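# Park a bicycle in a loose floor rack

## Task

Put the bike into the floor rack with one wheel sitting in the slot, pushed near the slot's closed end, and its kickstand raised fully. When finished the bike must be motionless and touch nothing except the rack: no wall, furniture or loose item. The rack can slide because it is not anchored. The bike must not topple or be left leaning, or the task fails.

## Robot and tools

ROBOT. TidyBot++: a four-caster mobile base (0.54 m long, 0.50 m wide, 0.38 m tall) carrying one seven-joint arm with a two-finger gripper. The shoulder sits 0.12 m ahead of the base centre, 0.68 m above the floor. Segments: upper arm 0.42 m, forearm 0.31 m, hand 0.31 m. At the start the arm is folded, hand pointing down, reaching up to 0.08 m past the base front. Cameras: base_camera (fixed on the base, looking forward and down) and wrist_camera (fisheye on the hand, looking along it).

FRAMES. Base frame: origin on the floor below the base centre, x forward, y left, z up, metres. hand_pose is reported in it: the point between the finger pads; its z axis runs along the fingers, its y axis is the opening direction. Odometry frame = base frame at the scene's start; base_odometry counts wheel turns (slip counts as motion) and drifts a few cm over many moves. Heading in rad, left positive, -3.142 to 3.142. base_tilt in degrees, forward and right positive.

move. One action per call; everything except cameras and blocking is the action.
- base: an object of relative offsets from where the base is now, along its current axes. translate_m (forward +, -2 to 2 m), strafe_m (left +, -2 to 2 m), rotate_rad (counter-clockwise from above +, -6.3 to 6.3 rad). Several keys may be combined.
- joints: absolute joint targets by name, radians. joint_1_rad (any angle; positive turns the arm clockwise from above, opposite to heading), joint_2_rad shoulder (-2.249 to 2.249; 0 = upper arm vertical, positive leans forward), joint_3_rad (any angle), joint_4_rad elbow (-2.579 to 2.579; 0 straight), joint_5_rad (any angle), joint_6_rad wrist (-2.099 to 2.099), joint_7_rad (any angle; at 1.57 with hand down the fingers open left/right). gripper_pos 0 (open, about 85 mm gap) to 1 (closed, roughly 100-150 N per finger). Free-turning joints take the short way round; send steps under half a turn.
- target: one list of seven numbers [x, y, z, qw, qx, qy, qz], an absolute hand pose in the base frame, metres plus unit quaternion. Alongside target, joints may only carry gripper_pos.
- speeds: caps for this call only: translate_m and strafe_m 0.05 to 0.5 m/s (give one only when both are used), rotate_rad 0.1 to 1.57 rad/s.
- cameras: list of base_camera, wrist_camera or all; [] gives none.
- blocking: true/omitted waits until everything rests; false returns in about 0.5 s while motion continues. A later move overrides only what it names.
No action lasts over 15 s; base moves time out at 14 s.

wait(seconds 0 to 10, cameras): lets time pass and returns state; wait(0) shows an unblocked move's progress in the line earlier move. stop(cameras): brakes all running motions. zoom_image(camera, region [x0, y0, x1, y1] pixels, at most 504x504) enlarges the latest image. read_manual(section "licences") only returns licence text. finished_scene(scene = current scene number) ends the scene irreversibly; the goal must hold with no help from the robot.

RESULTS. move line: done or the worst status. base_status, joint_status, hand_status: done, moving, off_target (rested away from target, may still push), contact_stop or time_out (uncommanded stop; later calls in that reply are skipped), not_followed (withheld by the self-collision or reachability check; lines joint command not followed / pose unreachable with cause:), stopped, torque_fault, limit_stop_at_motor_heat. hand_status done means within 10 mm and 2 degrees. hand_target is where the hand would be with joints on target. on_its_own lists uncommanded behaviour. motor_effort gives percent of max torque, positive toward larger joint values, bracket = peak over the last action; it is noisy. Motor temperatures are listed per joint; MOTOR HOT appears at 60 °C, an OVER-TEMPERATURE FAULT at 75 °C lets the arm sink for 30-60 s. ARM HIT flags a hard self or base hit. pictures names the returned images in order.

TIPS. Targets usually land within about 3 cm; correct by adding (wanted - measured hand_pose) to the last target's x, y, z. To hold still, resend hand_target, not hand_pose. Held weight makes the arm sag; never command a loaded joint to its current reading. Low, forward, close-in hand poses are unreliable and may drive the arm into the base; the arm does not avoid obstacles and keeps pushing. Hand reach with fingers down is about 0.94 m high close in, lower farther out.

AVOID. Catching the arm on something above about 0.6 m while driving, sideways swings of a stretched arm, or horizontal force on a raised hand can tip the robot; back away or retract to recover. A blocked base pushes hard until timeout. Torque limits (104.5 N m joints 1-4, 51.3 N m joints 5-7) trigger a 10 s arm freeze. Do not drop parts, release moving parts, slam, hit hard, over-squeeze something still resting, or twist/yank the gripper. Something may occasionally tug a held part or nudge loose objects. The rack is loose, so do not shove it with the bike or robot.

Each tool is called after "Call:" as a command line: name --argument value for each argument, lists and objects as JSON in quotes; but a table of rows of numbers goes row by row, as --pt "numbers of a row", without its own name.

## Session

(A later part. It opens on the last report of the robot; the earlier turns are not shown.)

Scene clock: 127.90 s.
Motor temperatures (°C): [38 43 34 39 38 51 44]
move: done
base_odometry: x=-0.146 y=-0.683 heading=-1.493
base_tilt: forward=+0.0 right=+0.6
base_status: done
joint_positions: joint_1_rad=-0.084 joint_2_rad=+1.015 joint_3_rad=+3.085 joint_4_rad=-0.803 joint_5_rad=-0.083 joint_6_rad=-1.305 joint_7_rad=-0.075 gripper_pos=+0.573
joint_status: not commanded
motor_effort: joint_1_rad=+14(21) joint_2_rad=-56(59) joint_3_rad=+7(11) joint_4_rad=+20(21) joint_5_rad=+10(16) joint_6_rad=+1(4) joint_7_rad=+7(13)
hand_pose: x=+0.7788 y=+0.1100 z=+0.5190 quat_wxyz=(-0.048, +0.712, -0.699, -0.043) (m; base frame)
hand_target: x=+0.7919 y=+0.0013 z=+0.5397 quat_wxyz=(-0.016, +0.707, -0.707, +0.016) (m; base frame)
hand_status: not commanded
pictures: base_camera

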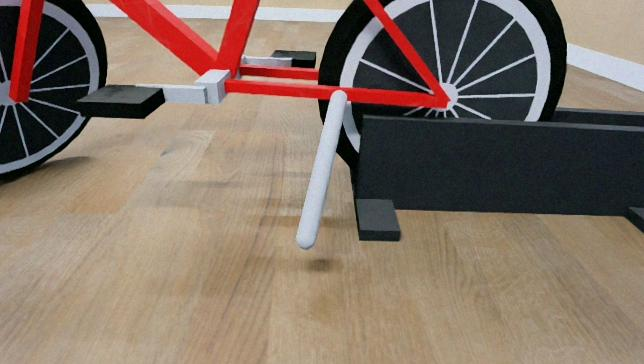

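Call:
move --base '{"strafe_m":-0.05, "translate_m":-0.002}' --speeds '{"strafe_m":0.1}' --cameras '["base_camera"]'

Call:
zoom_image --camera "base_camera" --region '[264, 60, 504, 260]'

Scene clock: 129.27 s.
Motor temperatures (°C): [38 43 34 39 38 51 44]
move: done
base_odometry: x=-0.196 y=-0.685 heading=-1.493
base_tilt: forward=+0.0 right=+0.6
base_status: done
joint_positions: joint_1_rad=-0.091 joint_2_rad=+1.016 joint_3_rad=+3.081 joint_4_rad=-0.802 joint_5_rad=-0.088 joint_6_rad=-1.305 joint_7_rad=-0.076 gripper_pos=+0.573
joint_status: not commanded
motor_effort: joint_1_rad=+15(21) joint_2_rad=-56(59) joint_3_rad=+8(12) joint_4_rad=+19(21) joint_5_rad=+10(17) joint_6_rad=+0(5) joint_7_rad=+8(12)
hand_pose: x=+0.7778 y=+0.1176 z=+0.5190 quat_wxyz=(-0.050, +0.714, -0.697, -0.047) (m; base frame)
hand_target: x=+0.7919 y=+0.0013 z=+0.5397 quat_wxyz=(-0.016, +0.707, -0.707, +0.016) (m; base frame)
hand_status: not commanded
pictures: base_camera

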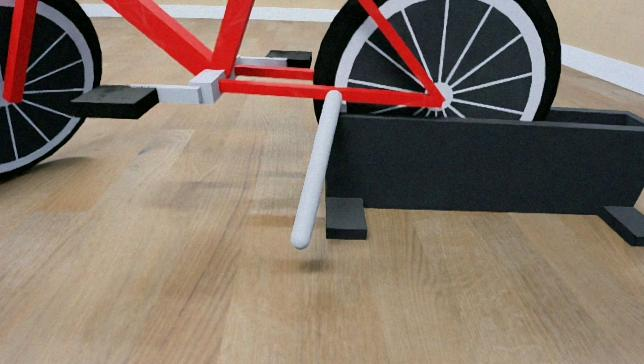

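Scaled by 2.100.

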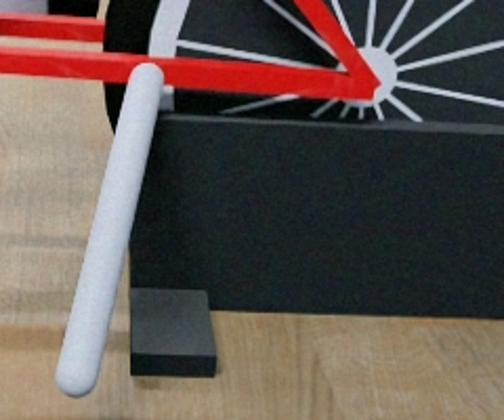

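Call:
move --base '{"strafe_m":-0.04, "translate_m":-0.001}' --speeds '{"strafe_m":0.1}' --cameras '["base_camera"]'

Call:
zoom_image --camera "base_camera" --region '[264, 60, 504, 260]'

Scene clock: 134.93 s.
Motor temperatures (°C): [38 43 34 39 38 51 44]
move: done
base_odometry: x=-0.236 y=-0.687 heading=-1.492
base_tilt: forward=+0.0 right=+0.6
base_status: done
joint_positions: joint_1_rad=-0.090 joint_2_rad=+1.017 joint_3_rad=+3.081 joint_4_rad=-0.802 joint_5_rad=-0.091 joint_6_rad=-1.306 joint_7_rad=-0.072 gripper_pos=+0.573
joint_status: not commanded
motor_effort: joint_1_rad=+17(22) joint_2_rad=-58(60) joint_3_rad=+9(13) joint_4_rad=+20(22) joint_5_rad=+11(16) joint_6_rad=+1(5) joint_7_rad=+7(13)
hand_pose: x=+0.7777 y=+0.1179 z=+0.5191 quat_wxyz=(-0.051, +0.715, -0.696, -0.048) (m; base frame)
hand_target: x=+0.7919 y=+0.0013 z=+0.5397 quat_wxyz=(-0.016, +0.707, -0.707, +0.016) (m; base frame)
hand_status: not commanded
pictures: base_camera

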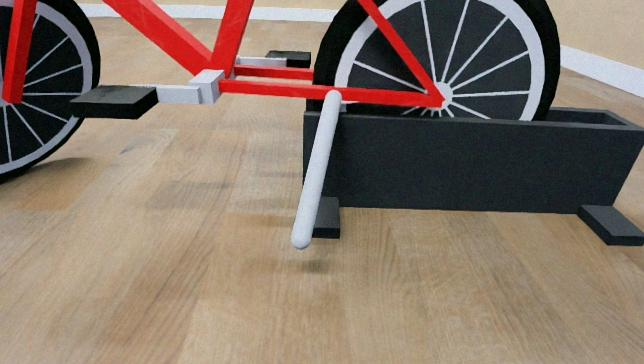

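Scaled by 2.100.

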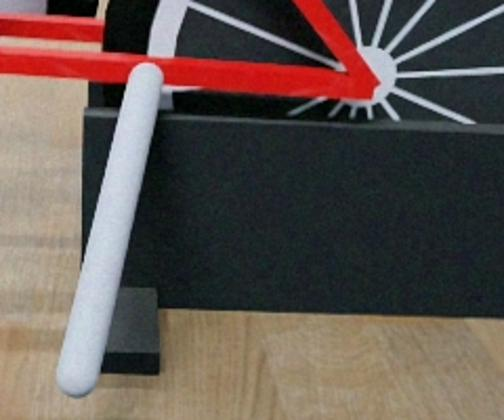

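Call:
move --base '{"strafe_m":-0.06, "translate_m":-0.002}' --speeds '{"strafe_m":0.1}' --cameras '["base_camera"]'

Call:
zoom_image --camera "base_camera" --region '[404, 60, 644, 260]'

Scene clock: 136.23 s.
Motor temperatures (°C): [38 43 34 39 38 51 44]
move: done
base_odometry: x=-0.296 y=-0.690 heading=-1.492
base_tilt: forward=+0.0 right=+0.6
base_status: done
joint_positions: joint_1_rad=-0.099 joint_2_rad=+1.017 joint_3_rad=+3.078 joint_4_rad=-0.801 joint_5_rad=-0.092 joint_6_rad=-1.306 joint_7_rad=-0.077 gripper_pos=+0.573
joint_status: not commanded
motor_effort: joint_1_rad=+17(23) joint_2_rad=-55(58) joint_3_rad=+9(14) joint_4_rad=+19(21) joint_5_rad=+11(18) joint_6_rad=-1(4) joint_7_rad=+6(12)
hand_pose: x=+0.7762 y=+0.1258 z=+0.5190 quat_wxyz=(-0.052, +0.716, -0.694, -0.050) (m; base frame)
hand_target: x=+0.7919 y=+0.0013 z=+0.5397 quat_wxyz=(-0.016, +0.707, -0.707, +0.016) (m; base frame)
hand_status: not commanded
pictures: base_camera

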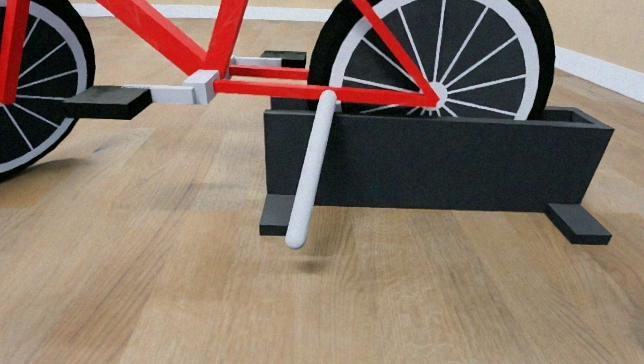

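Scaled by 2.100.

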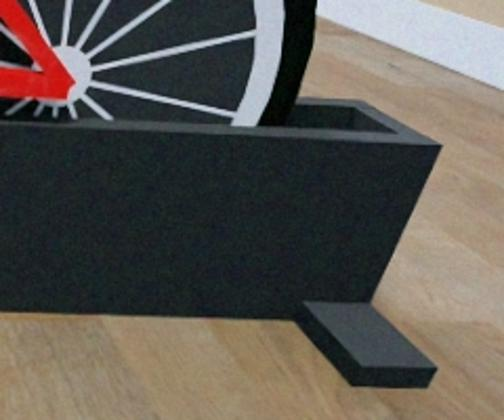

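Call:
move --base '{"strafe_m":-0.06, "translate_m":-0.002}' --speeds '{"strafe_m":0.08}' --cameras '["base_camera"]'

Call:
zoom_image --camera "base_camera" --region '[404, 60, 644, 260]'

Scene clock: 137.60 s.
Motor temperatures (°C): [38 43 34 39 38 51 44]
move: done
base_odometry: x=-0.355 y=-0.693 heading=-1.492
base_tilt: forward=+0.0 right=+0.6
base_status: done
joint_positions: joint_1_rad=-0.102 joint_2_rad=+1.018 joint_3_rad=+3.076 joint_4_rad=-0.800 joint_5_rad=-0.092 joint_6_rad=-1.306 joint_7_rad=-0.077 gripper_pos=+0.573
joint_status: not commanded
motor_effort: joint_1_rad=+17(23) joint_2_rad=-54(61) joint_3_rad=+10(13) joint_4_rad=+18(22) joint_5_rad=+12(17) joint_6_rad=-1(5) joint_7_rad=+6(11)
hand_pose: x=+0.7760 y=+0.1287 z=+0.5190 quat_wxyz=(-0.052, +0.718, -0.692, -0.051) (m; base frame)
hand_target: x=+0.7919 y=+0.0013 z=+0.5397 quat_wxyz=(-0.016, +0.707, -0.707, +0.016) (m; base frame)
hand_status: not commanded
pictures: base_camera

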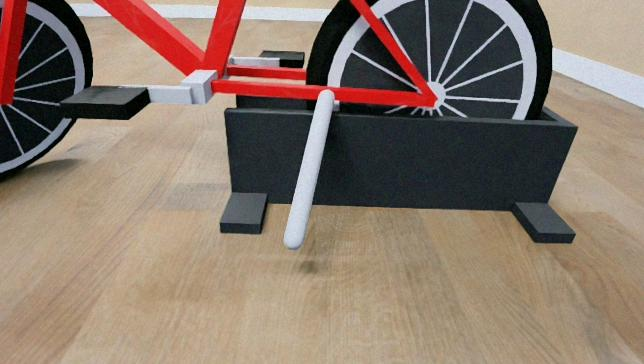

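Scaled by 2.100.

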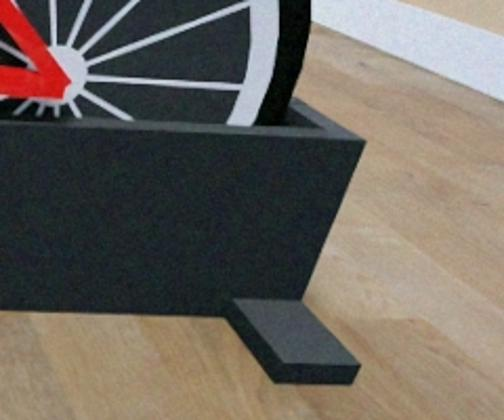

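Call:
move --base '{"strafe_m":-0.02, "translate_m":-0.0}' --speeds '{"strafe_m":0.08}' --cameras '[]'

Call:
move --base '{"strafe_m":0.11, "translate_m":-0.0}' --speeds '{"strafe_m":0.15}' --cameras '["base_camera","wrist_camera"]'

Call:
zoom_image --camera "base_camera" --region '[344, 60, 584, 260]'

Scene clock: 138.70 s.
Motor temperatures (°C): [38 44 34 39 38 51 44]
move: done
base_odometry: x=-0.375 y=-0.694 heading=-1.491
base_tilt: forward=+0.0 right=+0.6
base_status: done
joint_positions: joint_1_rad=-0.098 joint_2_rad=+1.017 joint_3_rad=+3.076 joint_4_rad=-0.801 joint_5_rad=-0.093 joint_6_rad=-1.306 joint_7_rad=-0.071 gripper_pos=+0.573
joint_status: not commanded
motor_effort: joint_1_rad=+17(24) joint_2_rad=-55(58) joint_3_rad=+10(14) joint_4_rad=+18(21) joint_5_rad=+12(17) joint_6_rad=+0(4) joint_7_rad=+8(12)
hand_pose: x=+0.7759 y=+0.1265 z=+0.5190 quat_wxyz=(-0.052, +0.719, -0.692, -0.051) (m; base frame)
hand_target: x=+0.7919 y=+0.0013 z=+0.5397 quat_wxyz=(-0.016, +0.707, -0.707, +0.016) (m; base frame)
hand_status: not commanded
pictures: none
No camera images: "cameras" was empty.

Scene clock: 140.07 s.
Motor temperatures (°C): [38 44 34 39 38 51 44]
move: done
base_odometry: x=-0.265 y=-0.685 heading=-1.491
base_tilt: forward=+0.0 right=+0.6
base_status: done
joint_positions: joint_1_rad=+0.005 joint_2_rad=+1.011 joint_3_rad=+3.137 joint_4_rad=-0.801 joint_5_rad=-0.043 joint_6_rad=-1.319 joint_7_rad=-0.021 gripper_pos=+0.573
joint_status: not commanded
motor_effort: joint_1_rad=-3(16) joint_2_rad=-50(56) joint_3_rad=-1(9) joint_4_rad=+20(20) joint_5_rad=-2(11) joint_6_rad=+6(7) joint_7_rad=-1(8)
hand_pose: x=+0.7841 y=+0.0134 z=+0.5191 quat_wxyz=(-0.020, +0.695, -0.719, -0.013) (m; base frame)
hand_target: x=+0.7919 y=+0.0013 z=+0.5397 quat_wxyz=(-0.016, +0.707, -0.707, +0.016) (m; base frame)
hand_status: not commanded
pictures: base_camera, wrist_camera
camera_calibration:
wrist_camera: T_world_to_cam=[[-0.999802, 0.0183342, 0.00772933, 0.773209], [0.018936, 0.996051, 0.0867407, -0.0185634], [-0.00610849, 0.0868699, -0.996201, 0.662475], [0, 0, 0, 1]] pos_world=[0.777454, -0.0532353, 0.655592]

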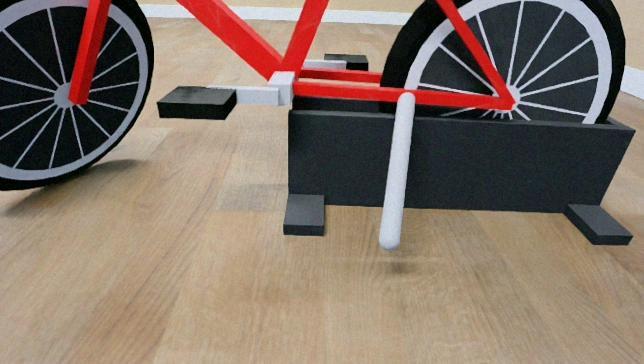

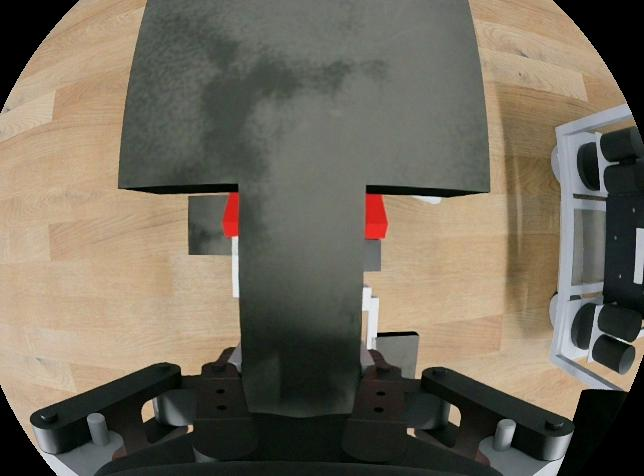

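Scaled by 2.100.

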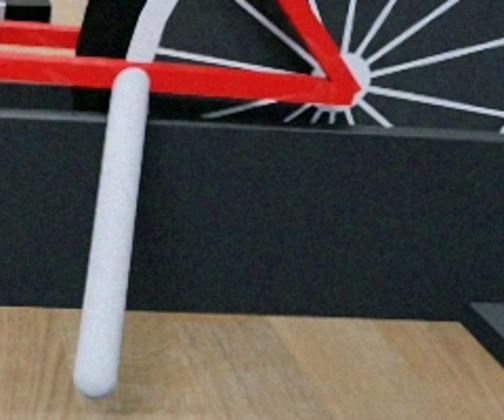

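Call:
move --base '{"translate_m":0.03}' --speeds '{"translate_m":0.1}' --cameras '["base_camera"]'

Scene clock: 141.20 s.
Motor temperatures (°C): [38 44 34 39 38 51 44]
move: done
base_odometry: x=-0.263 y=-0.715 heading=-1.491
base_tilt: forward=+0.0 right=+0.6
base_status: done
joint_positions: joint_1_rad=+0.009 joint_2_rad=+1.009 joint_3_rad=+3.137 joint_4_rad=-0.805 joint_5_rad=-0.043 joint_6_rad=-1.348 joint_7_rad=-0.021 gripper_pos=+0.573
joint_status: not commanded
motor_effort: joint_1_rad=-3(6) joint_2_rad=-51(52) joint_3_rad=-1(3) joint_4_rad=+21(22) joint_5_rad=+0(4) joint_6_rad=+7(11) joint_7_rad=+1(2)
hand_pose: x=+0.7740 y=+0.0104 z=+0.5192 quat_wxyz=(-0.009, +0.693, -0.720, -0.023) (m; base frame)
hand_target: x=+0.7919 y=+0.0013 z=+0.5397 quat_wxyz=(-0.016, +0.707, -0.707, +0.016) (m; base frame)
hand_status: not commanded
pictures: base_camera

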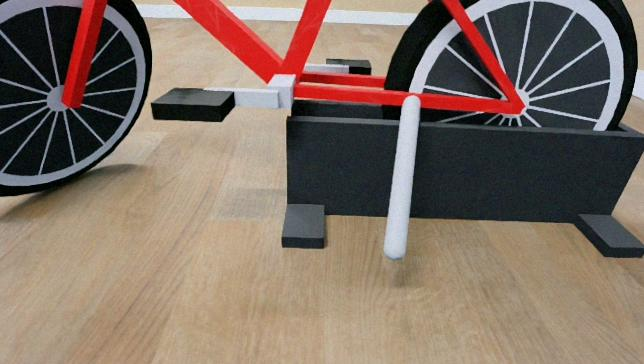

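Open gradually.

Call:
move --joints '{"gripper_pos":0.45}' --cameras '[]'

Call:
move --joints '{"gripper_pos":0.2}' --cameras '["base_camera","wrist_camera"]'

Scene clock: 142.23 s.
Motor temperatures (°C): [38 44 34 39 38 51 44]
move: done
base_odometry: x=-0.263 y=-0.715 heading=-1.491
base_tilt: forward=+0.0 right=+0.6
base_status: not commanded
joint_positions: joint_1_rad=+0.008 joint_2_rad=+1.009 joint_3_rad=+3.137 joint_4_rad=-0.797 joint_5_rad=-0.042 joint_6_rad=-1.325 joint_7_rad=-0.021 gripper_pos=+0.450
joint_status: all done
motor_effort: joint_1_rad=+0(3) joint_2_rad=-50(54) joint_3_rad=-1(2) joint_4_rad=+18(21) joint_5_rad=-2(2) joint_6_rad=+1(8) joint_7_rad=+1(1)
hand_pose: x=+0.7844 y=+0.0111 z=+0.5220 quat_wxyz=(-0.020, +0.694, -0.720, -0.012) (m; base frame)
hand_target: x=+0.7919 y=+0.0013 z=+0.5397 quat_wxyz=(-0.016, +0.707, -0.707, +0.016) (m; base frame)
hand_status: not commanded
pictures: none
No camera images: "cameras" was empty.

Scene clock: 142.90 s.
Motor temperatures (°C): [38 44 34 39 38 51 44]
move: done
base_odometry: x=-0.263 y=-0.715 heading=-1.491
base_tilt: forward=+0.0 right=+0.6
base_status: not commanded
joint_positions: joint_1_rad=+0.008 joint_2_rad=+1.008 joint_3_rad=+3.137 joint_4_rad=-0.796 joint_5_rad=-0.042 joint_6_rad=-1.325 joint_7_rad=-0.021 gripper_pos=+0.200
joint_status: all done
motor_effort: joint_1_rad=+0(1) joint_2_rad=-48(50) joint_3_rad=-1(2) joint_4_rad=+16(19) joint_5_rad=-2(3) joint_6_rad=+0(3) joint_7_rad=+0(1)
hand_pose: x=+0.7848 y=+0.0111 z=+0.5226 quat_wxyz=(-0.020, +0.694, -0.720, -0.012) (m; base frame)
hand_target: x=+0.7919 y=+0.0013 z=+0.5397 quat_wxyz=(-0.016, +0.707, -0.707, +0.016) (m; base frame)
hand_status: not commanded
pictures: base_camera, wrist_camera
camera_calibration:
wrist_camera: T_world_to_cam=[[-0.99976, 0.021216, 0.00551509, 0.775033], [0.0216139, 0.996016, 0.0865194, -0.0186351], [-0.00365752, 0.0866178, -0.996235, 0.664249], [0, 0, 0, 1]] pos_world=[0.777679, -0.0554181, 0.659086]

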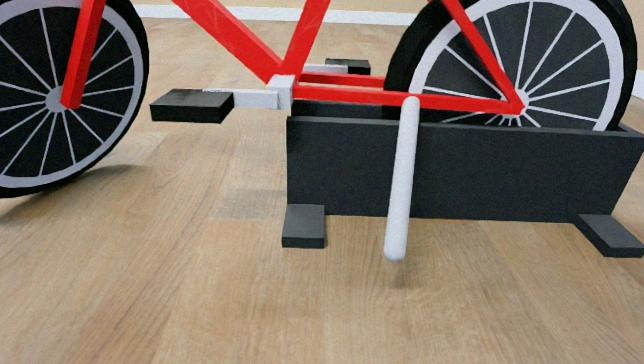

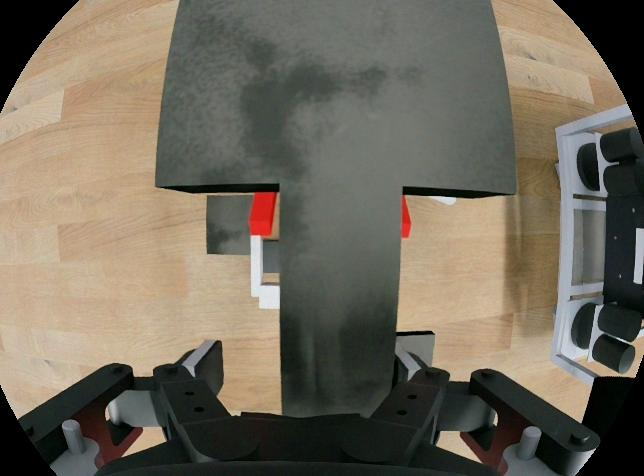

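Call:
move --joints '{"gripper_pos":0.0}' --cameras '["base_camera","wrist_camera"]'

Call:
zoom_image --camera "base_camera" --region '[264, 60, 504, 260]'

Scene clock: 143.67 s.
Motor temperatures (°C): [38 44 34 39 38 51 44]
move: done
base_odometry: x=-0.263 y=-0.715 heading=-1.491
base_tilt: forward=+0.0 right=+0.6
base_status: not commanded
joint_positions: joint_1_rad=+0.008 joint_2_rad=+1.008 joint_3_rad=+3.137 joint_4_rad=-0.796 joint_5_rad=-0.042 joint_6_rad=-1.325 joint_7_rad=-0.021 gripper_pos=+0.000
joint_status: all done
motor_effort: joint_1_rad=+0(1) joint_2_rad=-49(49) joint_3_rad=-1(1) joint_4_rad=+16(17) joint_5_rad=-2(2) joint_6_rad=+0(0) joint_7_rad=+1(1)
hand_pose: x=+0.7848 y=+0.0111 z=+0.5226 quat_wxyz=(-0.020, +0.694, -0.720, -0.012) (m; base frame)
hand_target: x=+0.7919 y=+0.0013 z=+0.5397 quat_wxyz=(-0.016, +0.707, -0.707, +0.016) (m; base frame)
hand_status: not commanded
pictures: base_camera, wrist_camera
camera_calibration:
wrist_camera: T_world_to_cam=[[-0.99976, 0.0212161, 0.00542693, 0.775094], [0.0216062, 0.996016, 0.0865206, -0.018635], [-0.00356969, 0.0866171, -0.996235, 0.664239], [0, 0, 0, 1]] pos_world=[0.777681, -0.0554181, 0.659144]

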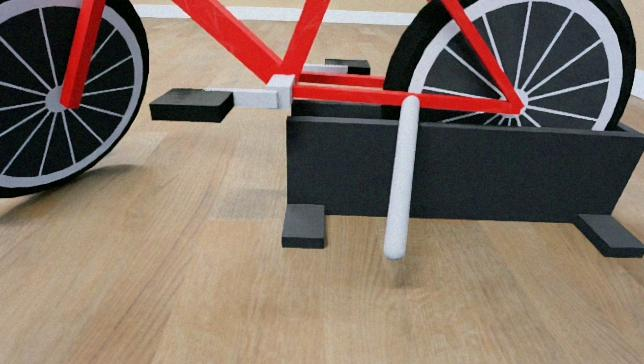

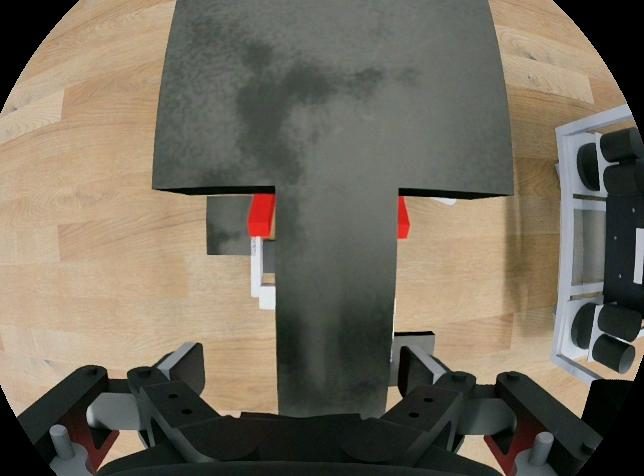

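Scaled by 2.100.

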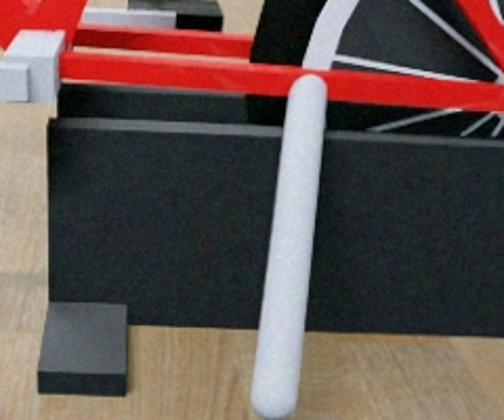

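Call:
move --joints '{"joint_2_rad":0.965,"joint_4_rad":-0.51,"joint_6_rad":-1.64,"joint_1_rad":0,"joint_3_rad":3.1416,"joint_5_rad":0,"joint_7_rad":0}' --cameras '["base_camera","wrist_camera"]'

Scene clock: 145.23 s.
Motor temperatures (°C): [38 44 34 39 38 51 44]
move: done
base_odometry: x=-0.263 y=-0.715 heading=-1.491
base_tilt: forward=+0.0 right=+0.6
base_status: not commanded
joint_positions: joint_1_rad=+0.008 joint_2_rad=+0.978 joint_3_rad=+3.137 joint_4_rad=-0.517 joint_5_rad=-0.042 joint_6_rad=-1.592 joint_7_rad=-0.021 gripper_pos=+0.000
joint_status: all done
motor_effort: joint_1_rad=+0(1) joint_2_rad=-49(51) joint_3_rad=-1(2) joint_4_rad=+17(18) joint_5_rad=-1(3) joint_6_rad=+0(1) joint_7_rad=+1(2)
hand_pose: x=+0.7983 y=+0.0111 z=+0.6304 quat_wxyz=(-0.036, +0.698, -0.715, +0.003) (m; base frame)
hand_target: x=+0.7861 y=+0.0013 z=+0.6403 quat_wxyz=(-0.009, +0.707, -0.707, +0.009) (m; base frame)
hand_status: not commanded
pictures: base_camera, wrist_camera
camera_calibration:
wrist_camera: T_world_to_cam=[[-0.999279, 0.00999113, -0.036624, 0.814236], [0.00674547, 0.996124, 0.0876964, -0.0171007], [0.0373583, 0.0873861, -0.995474, 0.738524], [0, 0, 0, 1]] pos_world=[0.786174, -0.0556374, 0.766501]

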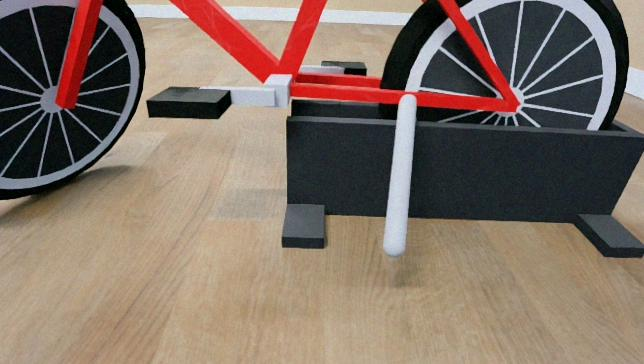

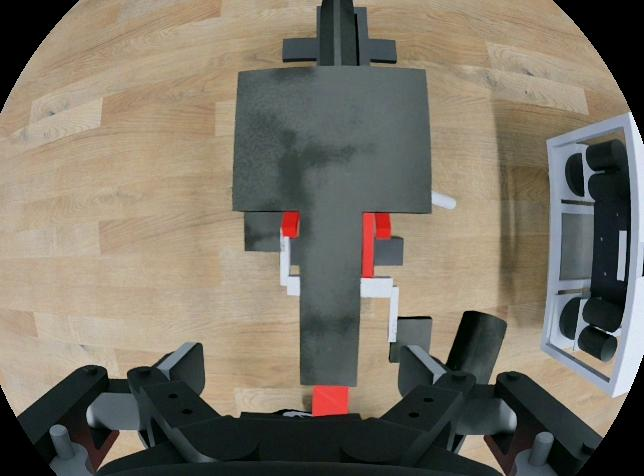

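Call:
move --base '{"strafe_m":-0.16}' --cameras '[]'

Call:
move --base '{"translate_m":-0.35}' --cameras '["base_camera","wrist_camera"]'

Scene clock: 146.90 s.
Motor temperatures (°C): [38 44 34 39 38 51 44]
move: done
base_odometry: x=-0.422 y=-0.728 heading=-1.491
base_tilt: forward=+0.0 right=+0.6
base_status: done
joint_positions: joint_1_rad=+0.010 joint_2_rad=+0.978 joint_3_rad=+3.137 joint_4_rad=-0.517 joint_5_rad=-0.042 joint_6_rad=-1.596 joint_7_rad=-0.021 gripper_pos=+0.000
joint_status: not commanded
motor_effort: joint_1_rad=+0(5) joint_2_rad=-48(50) joint_3_rad=-1(2) joint_4_rad=+17(18) joint_5_rad=-1(3) joint_6_rad=+0(1) joint_7_rad=+1(1)
hand_pose: x=+0.7971 y=+0.0094 z=+0.6304 quat_wxyz=(-0.034, +0.697, -0.716, +0.001) (m; base frame)
hand_target: x=+0.7861 y=+0.0013 z=+0.6403 quat_wxyz=(-0.009, +0.707, -0.707, +0.009) (m; base frame)
hand_status: not commanded
pictures: none
No camera images: "cameras" was empty.

Scene clock: 148.93 s.
Motor temperatures (°C): [38 44 34 40 38 51 44]
move: done
base_odometry: x=-0.450 y=-0.379 heading=-1.490
base_tilt: forward=+0.0 right=+0.6
base_status: done
joint_positions: joint_1_rad=+0.010 joint_2_rad=+0.976 joint_3_rad=+3.137 joint_4_rad=-0.517 joint_5_rad=-0.042 joint_6_rad=-1.602 joint_7_rad=-0.021 gripper_pos=+0.000
joint_status: not commanded
motor_effort: joint_1_rad=+0(1) joint_2_rad=-49(52) joint_3_rad=-2(2) joint_4_rad=+17(18) joint_5_rad=-2(3) joint_6_rad=+0(1) joint_7_rad=+1(1)
hand_pose: x=+0.7954 y=+0.0098 z=+0.6318 quat_wxyz=(-0.033, +0.697, -0.716, +0.000) (m; base frame)
hand_target: x=+0.7861 y=+0.0013 z=+0.6403 quat_wxyz=(-0.009, +0.707, -0.707, +0.009) (m; base frame)
hand_status: not commanded
pictures: base_camera, wrist_camera
camera_calibration:
wrist_camera: T_world_to_cam=[[-0.999509, 0.0114322, -0.0291837, 0.806919], [0.00883643, 0.996119, 0.0875748, -0.0175163], [0.0300716, 0.0872739, -0.99573, 0.746076], [0, 0, 0, 1]] pos_world=[0.784242, -0.0568895, 0.767973]

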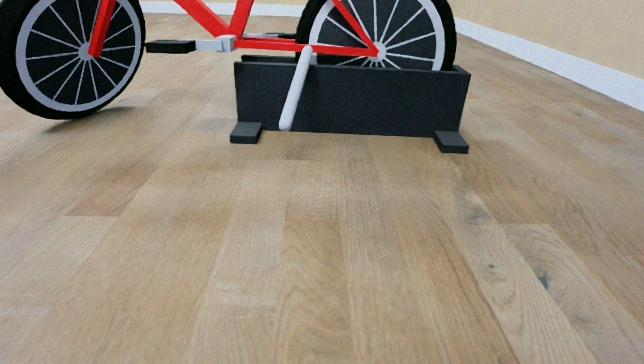

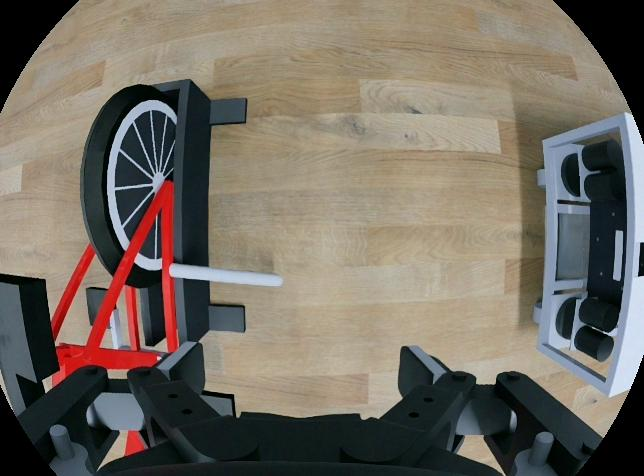

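Call:
zoom_image --camera "wrist_camera" --region '[80, 60, 320, 360]'

Call:
zoom_image --camera "base_camera" --region '[214, 0, 484, 170]'

Scaled by 1.680.

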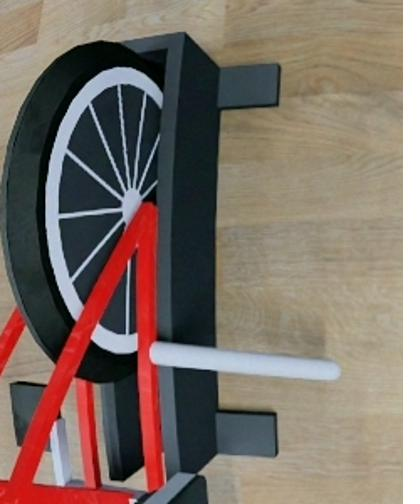

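Scaled by 1.867.

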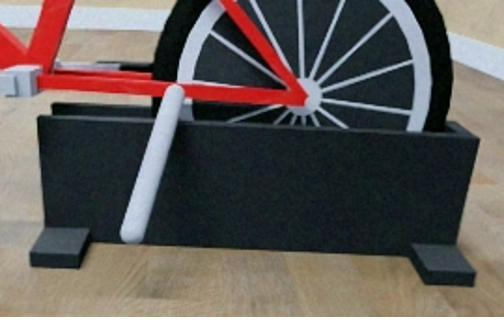

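Call:
move --base '{"strafe_m":0.13}' --joints '{"joint_1_rad":0,"joint_2_rad":1.183,"joint_3_rad":3.1416,"joint_4_rad":-1.489,"joint_5_rad":0,"joint_6_rad":-0.44,"joint_7_rad":0,"gripper_pos":1}' --cameras '[]'

Call:
move --joints '{"joint_1_rad":0,"joint_2_rad":2.18,"joint_3_rad":3.1416,"joint_4_rad":-1.057,"joint_5_rad":0,"joint_6_rad":1.6,"joint_7_rad":0,"gripper_pos":1}' --cameras '["base_camera","wrist_camera"]'

Scene clock: 153.30 s.
Motor temperatures (°C): [38 44 34 40 38 51 44]
move: done
base_odometry: x=-0.321 y=-0.368 heading=-1.490
base_tilt: forward=+0.0 right=+0.6
base_status: done
joint_positions: joint_1_rad=-0.006 joint_2_rad=+1.157 joint_3_rad=+3.137 joint_4_rad=-1.475 joint_5_rad=-0.042 joint_6_rad=-0.485 joint_7_rad=-0.021 gripper_pos=+0.999
joint_status: all done
motor_effort: joint_1_rad=+0(5) joint_2_rad=-43(50) joint_3_rad=-1(3) joint_4_rad=+8(17) joint_5_rad=-1(4) joint_6_rad=+0(1) joint_7_rad=+1(1)
hand_pose: x=+0.6647 y=+0.0137 z=+0.2653 quat_wxyz=(-0.017, +0.689, -0.725, -0.001) (m; base frame)
hand_target: x=+0.6600 y=+0.0013 z=+0.2494 quat_wxyz=(-0.010, +0.707, -0.707, +0.010) (m; base frame)
hand_status: not commanded
pictures: none
No camera images: "cameras" was empty.

Scene clock: 156.27 s.
Motor temperatures (°C): [38 44 34 40 38 51 44]
move: done
base_odometry: x=-0.321 y=-0.368 heading=-1.490
base_tilt: forward=+0.0 right=+0.6
base_status: not commanded
joint_positions: joint_1_rad=-0.006 joint_2_rad=+2.169 joint_3_rad=+3.137 joint_4_rad=-1.069 joint_5_rad=-0.042 joint_6_rad=+1.562 joint_7_rad=-0.021 gripper_pos=+0.999
joint_status: all done
motor_effort: joint_1_rad=+0(1) joint_2_rad=-35(47) joint_3_rad=-1(2) joint_4_rad=+4(9) joint_5_rad=-1(2) joint_6_rad=+9(10) joint_7_rad=+1(2)
hand_pose: x=+0.7459 y=-0.0073 z=+0.0993 quat_wxyz=(-0.469, +0.510, -0.541, +0.477) (m; base frame)
hand_target: x=+0.7447 y=+0.0013 z=+0.1075 quat_wxyz=(-0.483, +0.516, -0.516, +0.483) (m; base frame)
hand_status: not commanded
pictures: base_camera, wrist_camera
camera_calibration:
wrist_camera: T_world_to_cam=[[-0.122143, 0.0105674, -0.992456, 0.183321], [-0.00185113, 0.999939, 0.0108749, 0.0622132], [0.992511, 0.00316546, -0.122116, -0.586466], [0, 0, 0, 1]] pos_world=[0.604581, -0.0622902, 0.109645]

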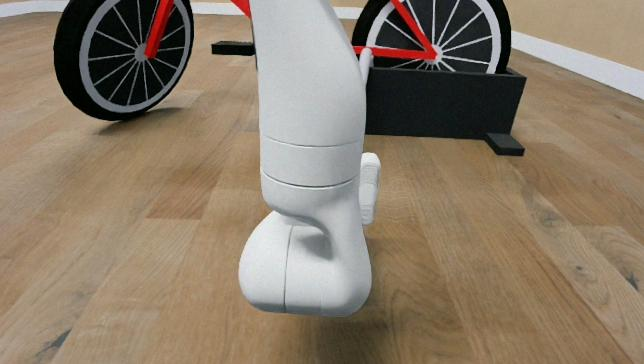

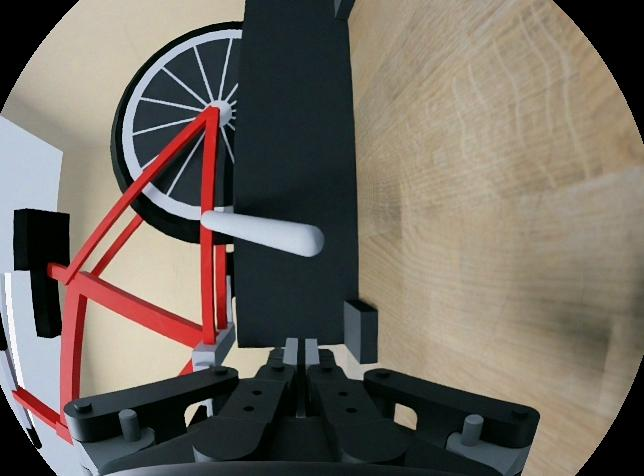

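Call:
move --base '{"translate_m":0.17}' --speeds '{"translate_m":0.25}' --cameras '["base_camera","wrist_camera"]'

Scene clock: 158.00 s.
Motor temperatures (°C): [38 44 34 39 38 51 44]
move: done
base_odometry: x=-0.307 y=-0.538 heading=-1.490
base_tilt: forward=+0.0 right=+0.6
base_status: done
joint_positions: joint_1_rad=-0.006 joint_2_rad=+2.171 joint_3_rad=+3.137 joint_4_rad=-1.063 joint_5_rad=-0.042 joint_6_rad=+1.565 joint_7_rad=-0.021 gripper_pos=+0.999
joint_status: not commanded
motor_effort: joint_1_rad=+0(1) joint_2_rad=-36(38) joint_3_rad=-1(1) joint_4_rad=+4(5) joint_5_rad=+0(3) joint_6_rad=+8(9) joint_7_rad=+1(1)
hand_pose: x=+0.7470 y=-0.0073 z=+0.1009 quat_wxyz=(-0.471, +0.508, -0.539, +0.479) (m; base frame)
hand_target: x=+0.7447 y=+0.0013 z=+0.1075 quat_wxyz=(-0.483, +0.516, -0.516, +0.483) (m; base frame)
hand_status: not commanded
pictures: base_camera, wrist_camera
camera_calibration:
wrist_camera: T_world_to_cam=[[-0.114614, 0.0104476, -0.993355, 0.179437], [-0.00191044, 0.999941, 0.0107372, 0.0622667], [0.993408, 0.00312839, -0.114587, -0.588754], [0, 0, 0, 1]] pos_world=[0.605558, -0.0622959, 0.110112]

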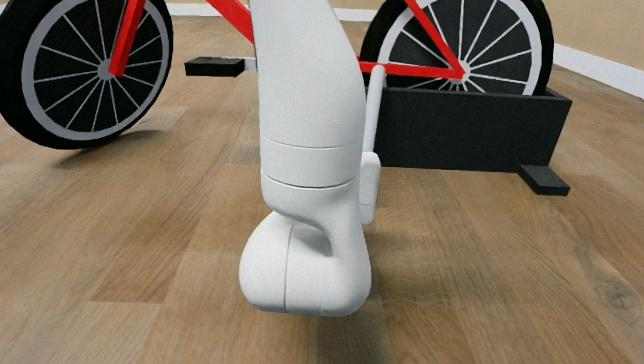

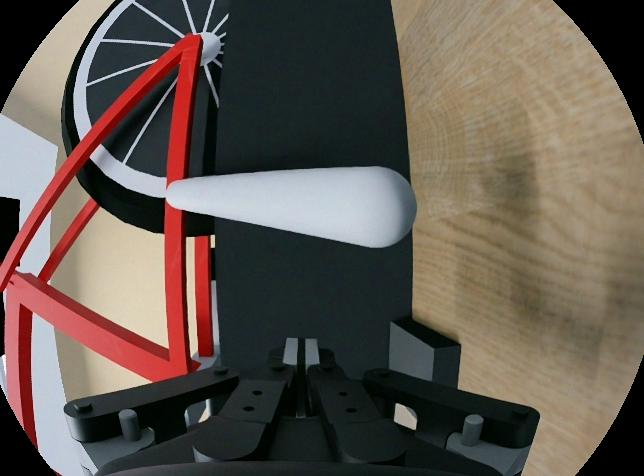

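Call:
move --base '{"strafe_m":-0.09}' --speeds '{"strafe_m":0.08}' --cameras '["base_camera","wrist_camera"]'

Scene clock: 159.80 s.
Motor temperatures (°C): [38 44 34 39 38 51 44]
move: done
base_odometry: x=-0.396 y=-0.545 heading=-1.490
base_tilt: forward=+0.0 right=+0.6
base_status: done
joint_positions: joint_1_rad=-0.053 joint_2_rad=+2.172 joint_3_rad=+3.137 joint_4_rad=-1.063 joint_5_rad=+0.006 joint_6_rad=+1.566 joint_7_rad=-0.021 gripper_pos=+0.999
joint_status: not commanded
motor_effort: joint_1_rad=+11(12) joint_2_rad=-37(38) joint_3_rad=+2(3) joint_4_rad=+5(6) joint_5_rad=-10(11) joint_6_rad=+10(10) joint_7_rad=+2(2)
hand_pose: x=+0.7457 y=+0.0371 z=+0.1007 quat_wxyz=(-0.494, +0.532, -0.515, +0.455) (m; base frame)
hand_target: x=+0.7447 y=+0.0013 z=+0.1075 quat_wxyz=(-0.483, +0.516, -0.516, +0.483) (m; base frame)
hand_status: not commanded
pictures: base_camera, wrist_camera
camera_calibration:
wrist_camera: T_world_to_cam=[[-0.115116, 0.00396871, -0.993344, 0.179227], [-0.0968589, 0.995182, 0.0152008, 0.0884032], [0.988619, 0.0979641, -0.114177, -0.587591], [0, 0, 0, 1]] pos_world=[0.610098, -0.0311258, 0.1096]

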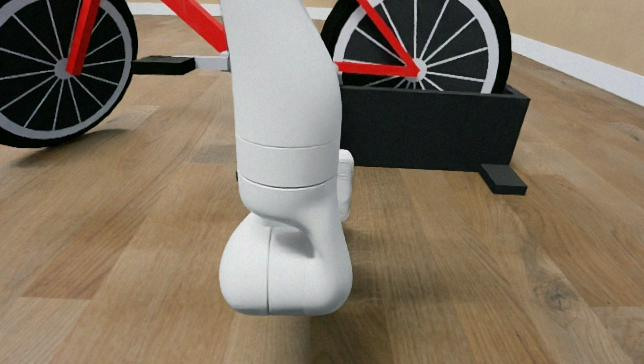

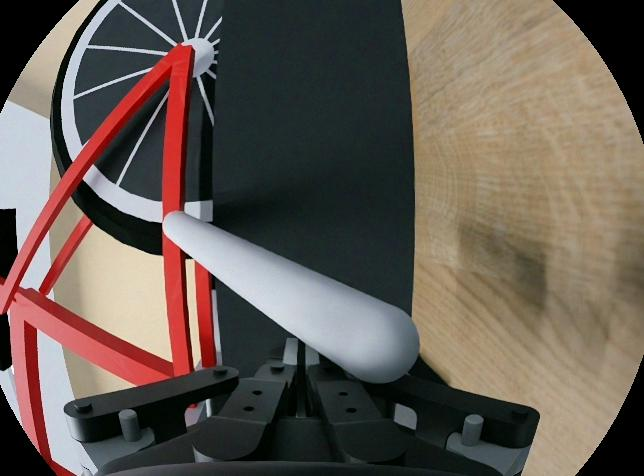

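Call:
move --base '{"strafe_m":-0.06}' --speeds '{"strafe_m":0.08}' --cameras '["wrist_camera"]'

Scene clock: 161.20 s.
Motor temperatures (°C): [38 44 34 39 38 51 44]
move: done
base_odometry: x=-0.456 y=-0.550 heading=-1.489
base_tilt: forward=+0.0 right=+0.6
base_status: done
joint_positions: joint_1_rad=-0.062 joint_2_rad=+2.179 joint_3_rad=+3.136 joint_4_rad=-1.062 joint_5_rad=+0.008 joint_6_rad=+1.572 joint_7_rad=-0.021 gripper_pos=+0.999
joint_status: not commanded
motor_effort: joint_1_rad=+10(14) joint_2_rad=-35(40) joint_3_rad=+1(3) joint_4_rad=+4(8) joint_5_rad=-10(12) joint_6_rad=+9(10) joint_7_rad=+1(2)
hand_pose: x=+0.7411 y=+0.0431 z=+0.0977 quat_wxyz=(-0.496, +0.535, -0.513, +0.452) (m; base frame)
hand_target: x=+0.7447 y=+0.0013 z=+0.1075 quat_wxyz=(-0.483, +0.516, -0.516, +0.483) (m; base frame)
hand_status: not commanded
pictures: wrist_camera
camera_calibration:
wrist_camera: T_world_to_cam=[[-0.116909, 0.003654, -0.993136, 0.177068], [-0.107057, 0.99412, 0.01626, 0.0895032], [0.987356, 0.108223, -0.11583, -0.58339], [0, 0, 0, 1]] pos_world=[0.606296, -0.0264879, 0.106823]

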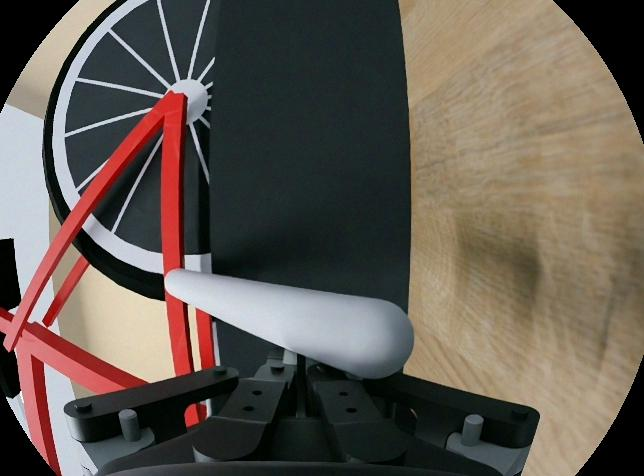

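Call:
move --base '{"strafe_m":-0.05}' --speeds '{"strafe_m":0.08}' --cameras '["wrist_camera"]'

Scene clock: 162.73 s.
Motor temperatures (°C): [38 44 34 39 38 51 44]
move: done
base_odometry: x=-0.506 y=-0.555 heading=-1.489
base_tilt: forward=+0.0 right=+0.6
base_status: done
joint_positions: joint_1_rad=-0.051 joint_2_rad=+2.180 joint_3_rad=+3.136 joint_4_rad=-1.059 joint_5_rad=+0.011 joint_6_rad=+1.575 joint_7_rad=-0.021 gripper_pos=+0.999
joint_status: not commanded
motor_effort: joint_1_rad=+6(14) joint_2_rad=-36(39) joint_3_rad=+0(3) joint_4_rad=+4(6) joint_5_rad=-6(12) joint_6_rad=+10(12) joint_7_rad=+1(1)
hand_pose: x=+0.7422 y=+0.0371 z=+0.0991 quat_wxyz=(-0.496, +0.531, -0.514, +0.455) (m; base frame)
hand_target: x=+0.7447 y=+0.0013 z=+0.1075 quat_wxyz=(-0.483, +0.516, -0.516, +0.483) (m; base frame)
hand_status: not commanded
pictures: wrist_camera
camera_calibration:
wrist_camera: T_world_to_cam=[[-0.111577, 0.00528631, -0.993742, 0.174619], [-0.0985542, 0.994997, 0.0163586, 0.0892336], [0.988857, 0.0997627, -0.110498, -0.584933], [0, 0, 0, 1]] pos_world=[0.606693, -0.0313558, 0.107433]

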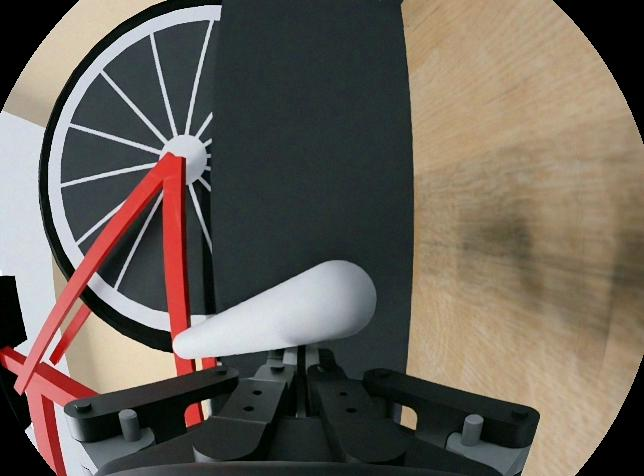

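Call:
move --base '{"strafe_m":-0.04}' --speeds '{"strafe_m":0.06}' --joints '{"joint_2_rad":2.124,"joint_4_rad":-1.155,"joint_6_rad":1.679}' --cameras '["wrist_camera"]'

Scene clock: 164.03 s.
Motor temperatures (°C): [38 44 34 39 38 51 44]
move: done
base_odometry: x=-0.546 y=-0.558 heading=-1.489
base_tilt: forward=+0.0 right=+0.6
base_status: done
joint_positions: joint_1_rad=-0.008 joint_2_rad=+2.145 joint_3_rad=+3.136 joint_4_rad=-1.149 joint_5_rad=+0.011 joint_6_rad=+1.645 joint_7_rad=-0.021 gripper_pos=+0.999
joint_status: all done
motor_effort: joint_1_rad=+0(10) joint_2_rad=-35(38) joint_3_rad=+0(2) joint_4_rad=+3(5) joint_5_rad=-1(8) joint_6_rad=+9(12) joint_7_rad=+1(1)
hand_pose: x=+0.7348 y=+0.0104 z=+0.1183 quat_wxyz=(-0.491, +0.516, -0.522, +0.470) (m; base frame)
hand_target: x=+0.7451 y=+0.0013 z=+0.1403 quat_wxyz=(-0.493, +0.507, -0.507, +0.493) (m; base frame)
hand_status: not commanded
pictures: wrist_camera
camera_calibration:
wrist_camera: T_world_to_cam=[[-0.0955078, 0.0109873, -0.995368, 0.181343], [-0.056127, 0.998289, 0.0164051, 0.0835286], [0.993845, 0.0574338, -0.0947277, -0.577935], [0, 0, 0, 1]] pos_world=[0.596385, -0.0521852, 0.124386]

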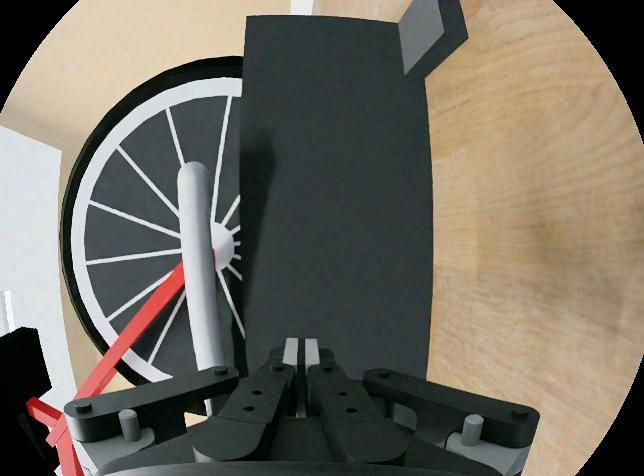

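Call:
zoom_image --camera "wrist_camera" --region '[60, 100, 300, 420]'

Call:
move --base '{"translate_m":-0.3}' --speeds '{"translate_m":0.3}' --cameras '["base_camera","wrist_camera"]'

Scaled by 1.575.

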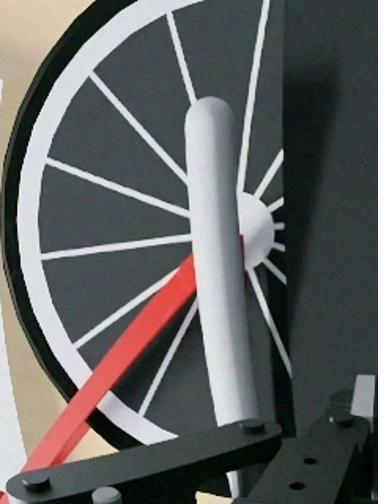

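Scene clock: 166.10 s.
Motor temperatures (°C): [38 44 34 39 38 51 44]
move: done
base_odometry: x=-0.571 y=-0.259 heading=-1.489
base_tilt: forward=+0.0 right=+0.6
base_status: done
joint_positions: joint_1_rad=-0.008 joint_2_rad=+2.135 joint_3_rad=+3.136 joint_4_rad=-1.151 joint_5_rad=+0.011 joint_6_rad=+1.646 joint_7_rad=-0.021 gripper_pos=+0.999
joint_status: not commanded
motor_effort: joint_1_rad=+0(1) joint_2_rad=-35(37) joint_3_rad=-1(2) joint_4_rad=+3(4) joint_5_rad=-1(2) joint_6_rad=+9(9) joint_7_rad=+1(1)
hand_pose: x=+0.7401 y=+0.0105 z=+0.1245 quat_wxyz=(-0.493, +0.514, -0.520, +0.472) (m; base frame)
hand_target: x=+0.7451 y=+0.0013 z=+0.1403 quat_wxyz=(-0.493, +0.507, -0.507, +0.493) (m; base frame)
hand_status: not commanded
pictures: base_camera, wrist_camera
camera_calibration:
wrist_camera: T_world_to_cam=[[-0.0863903, 0.0110699, -0.9962, 0.181421], [-0.0562819, 0.998287, 0.0159739, 0.0838474], [0.99467, 0.057448, -0.0856192, -0.584394], [0, 0, 0, 1]] pos_world=[0.601671, -0.0521398, 0.129357]

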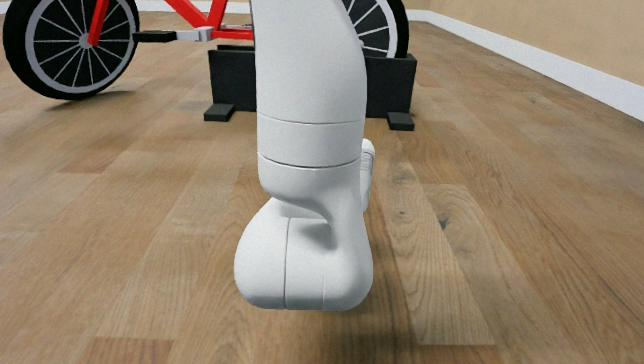

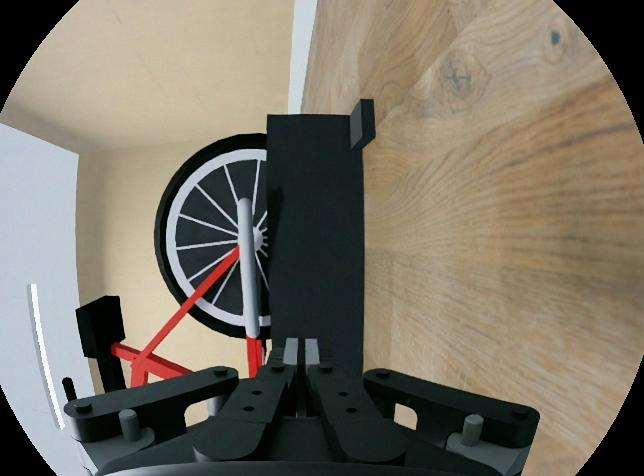

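Call:
zoom_image --camera "wrist_camera" --region '[140, 90, 400, 380]'

Scaled by 1.738.

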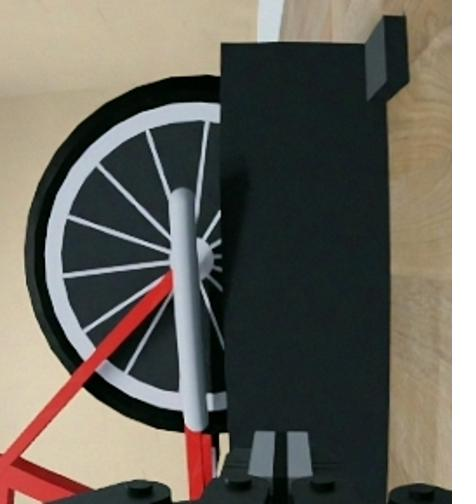

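Call:
finished_scene --scene 1

The scene is finished: the task was done.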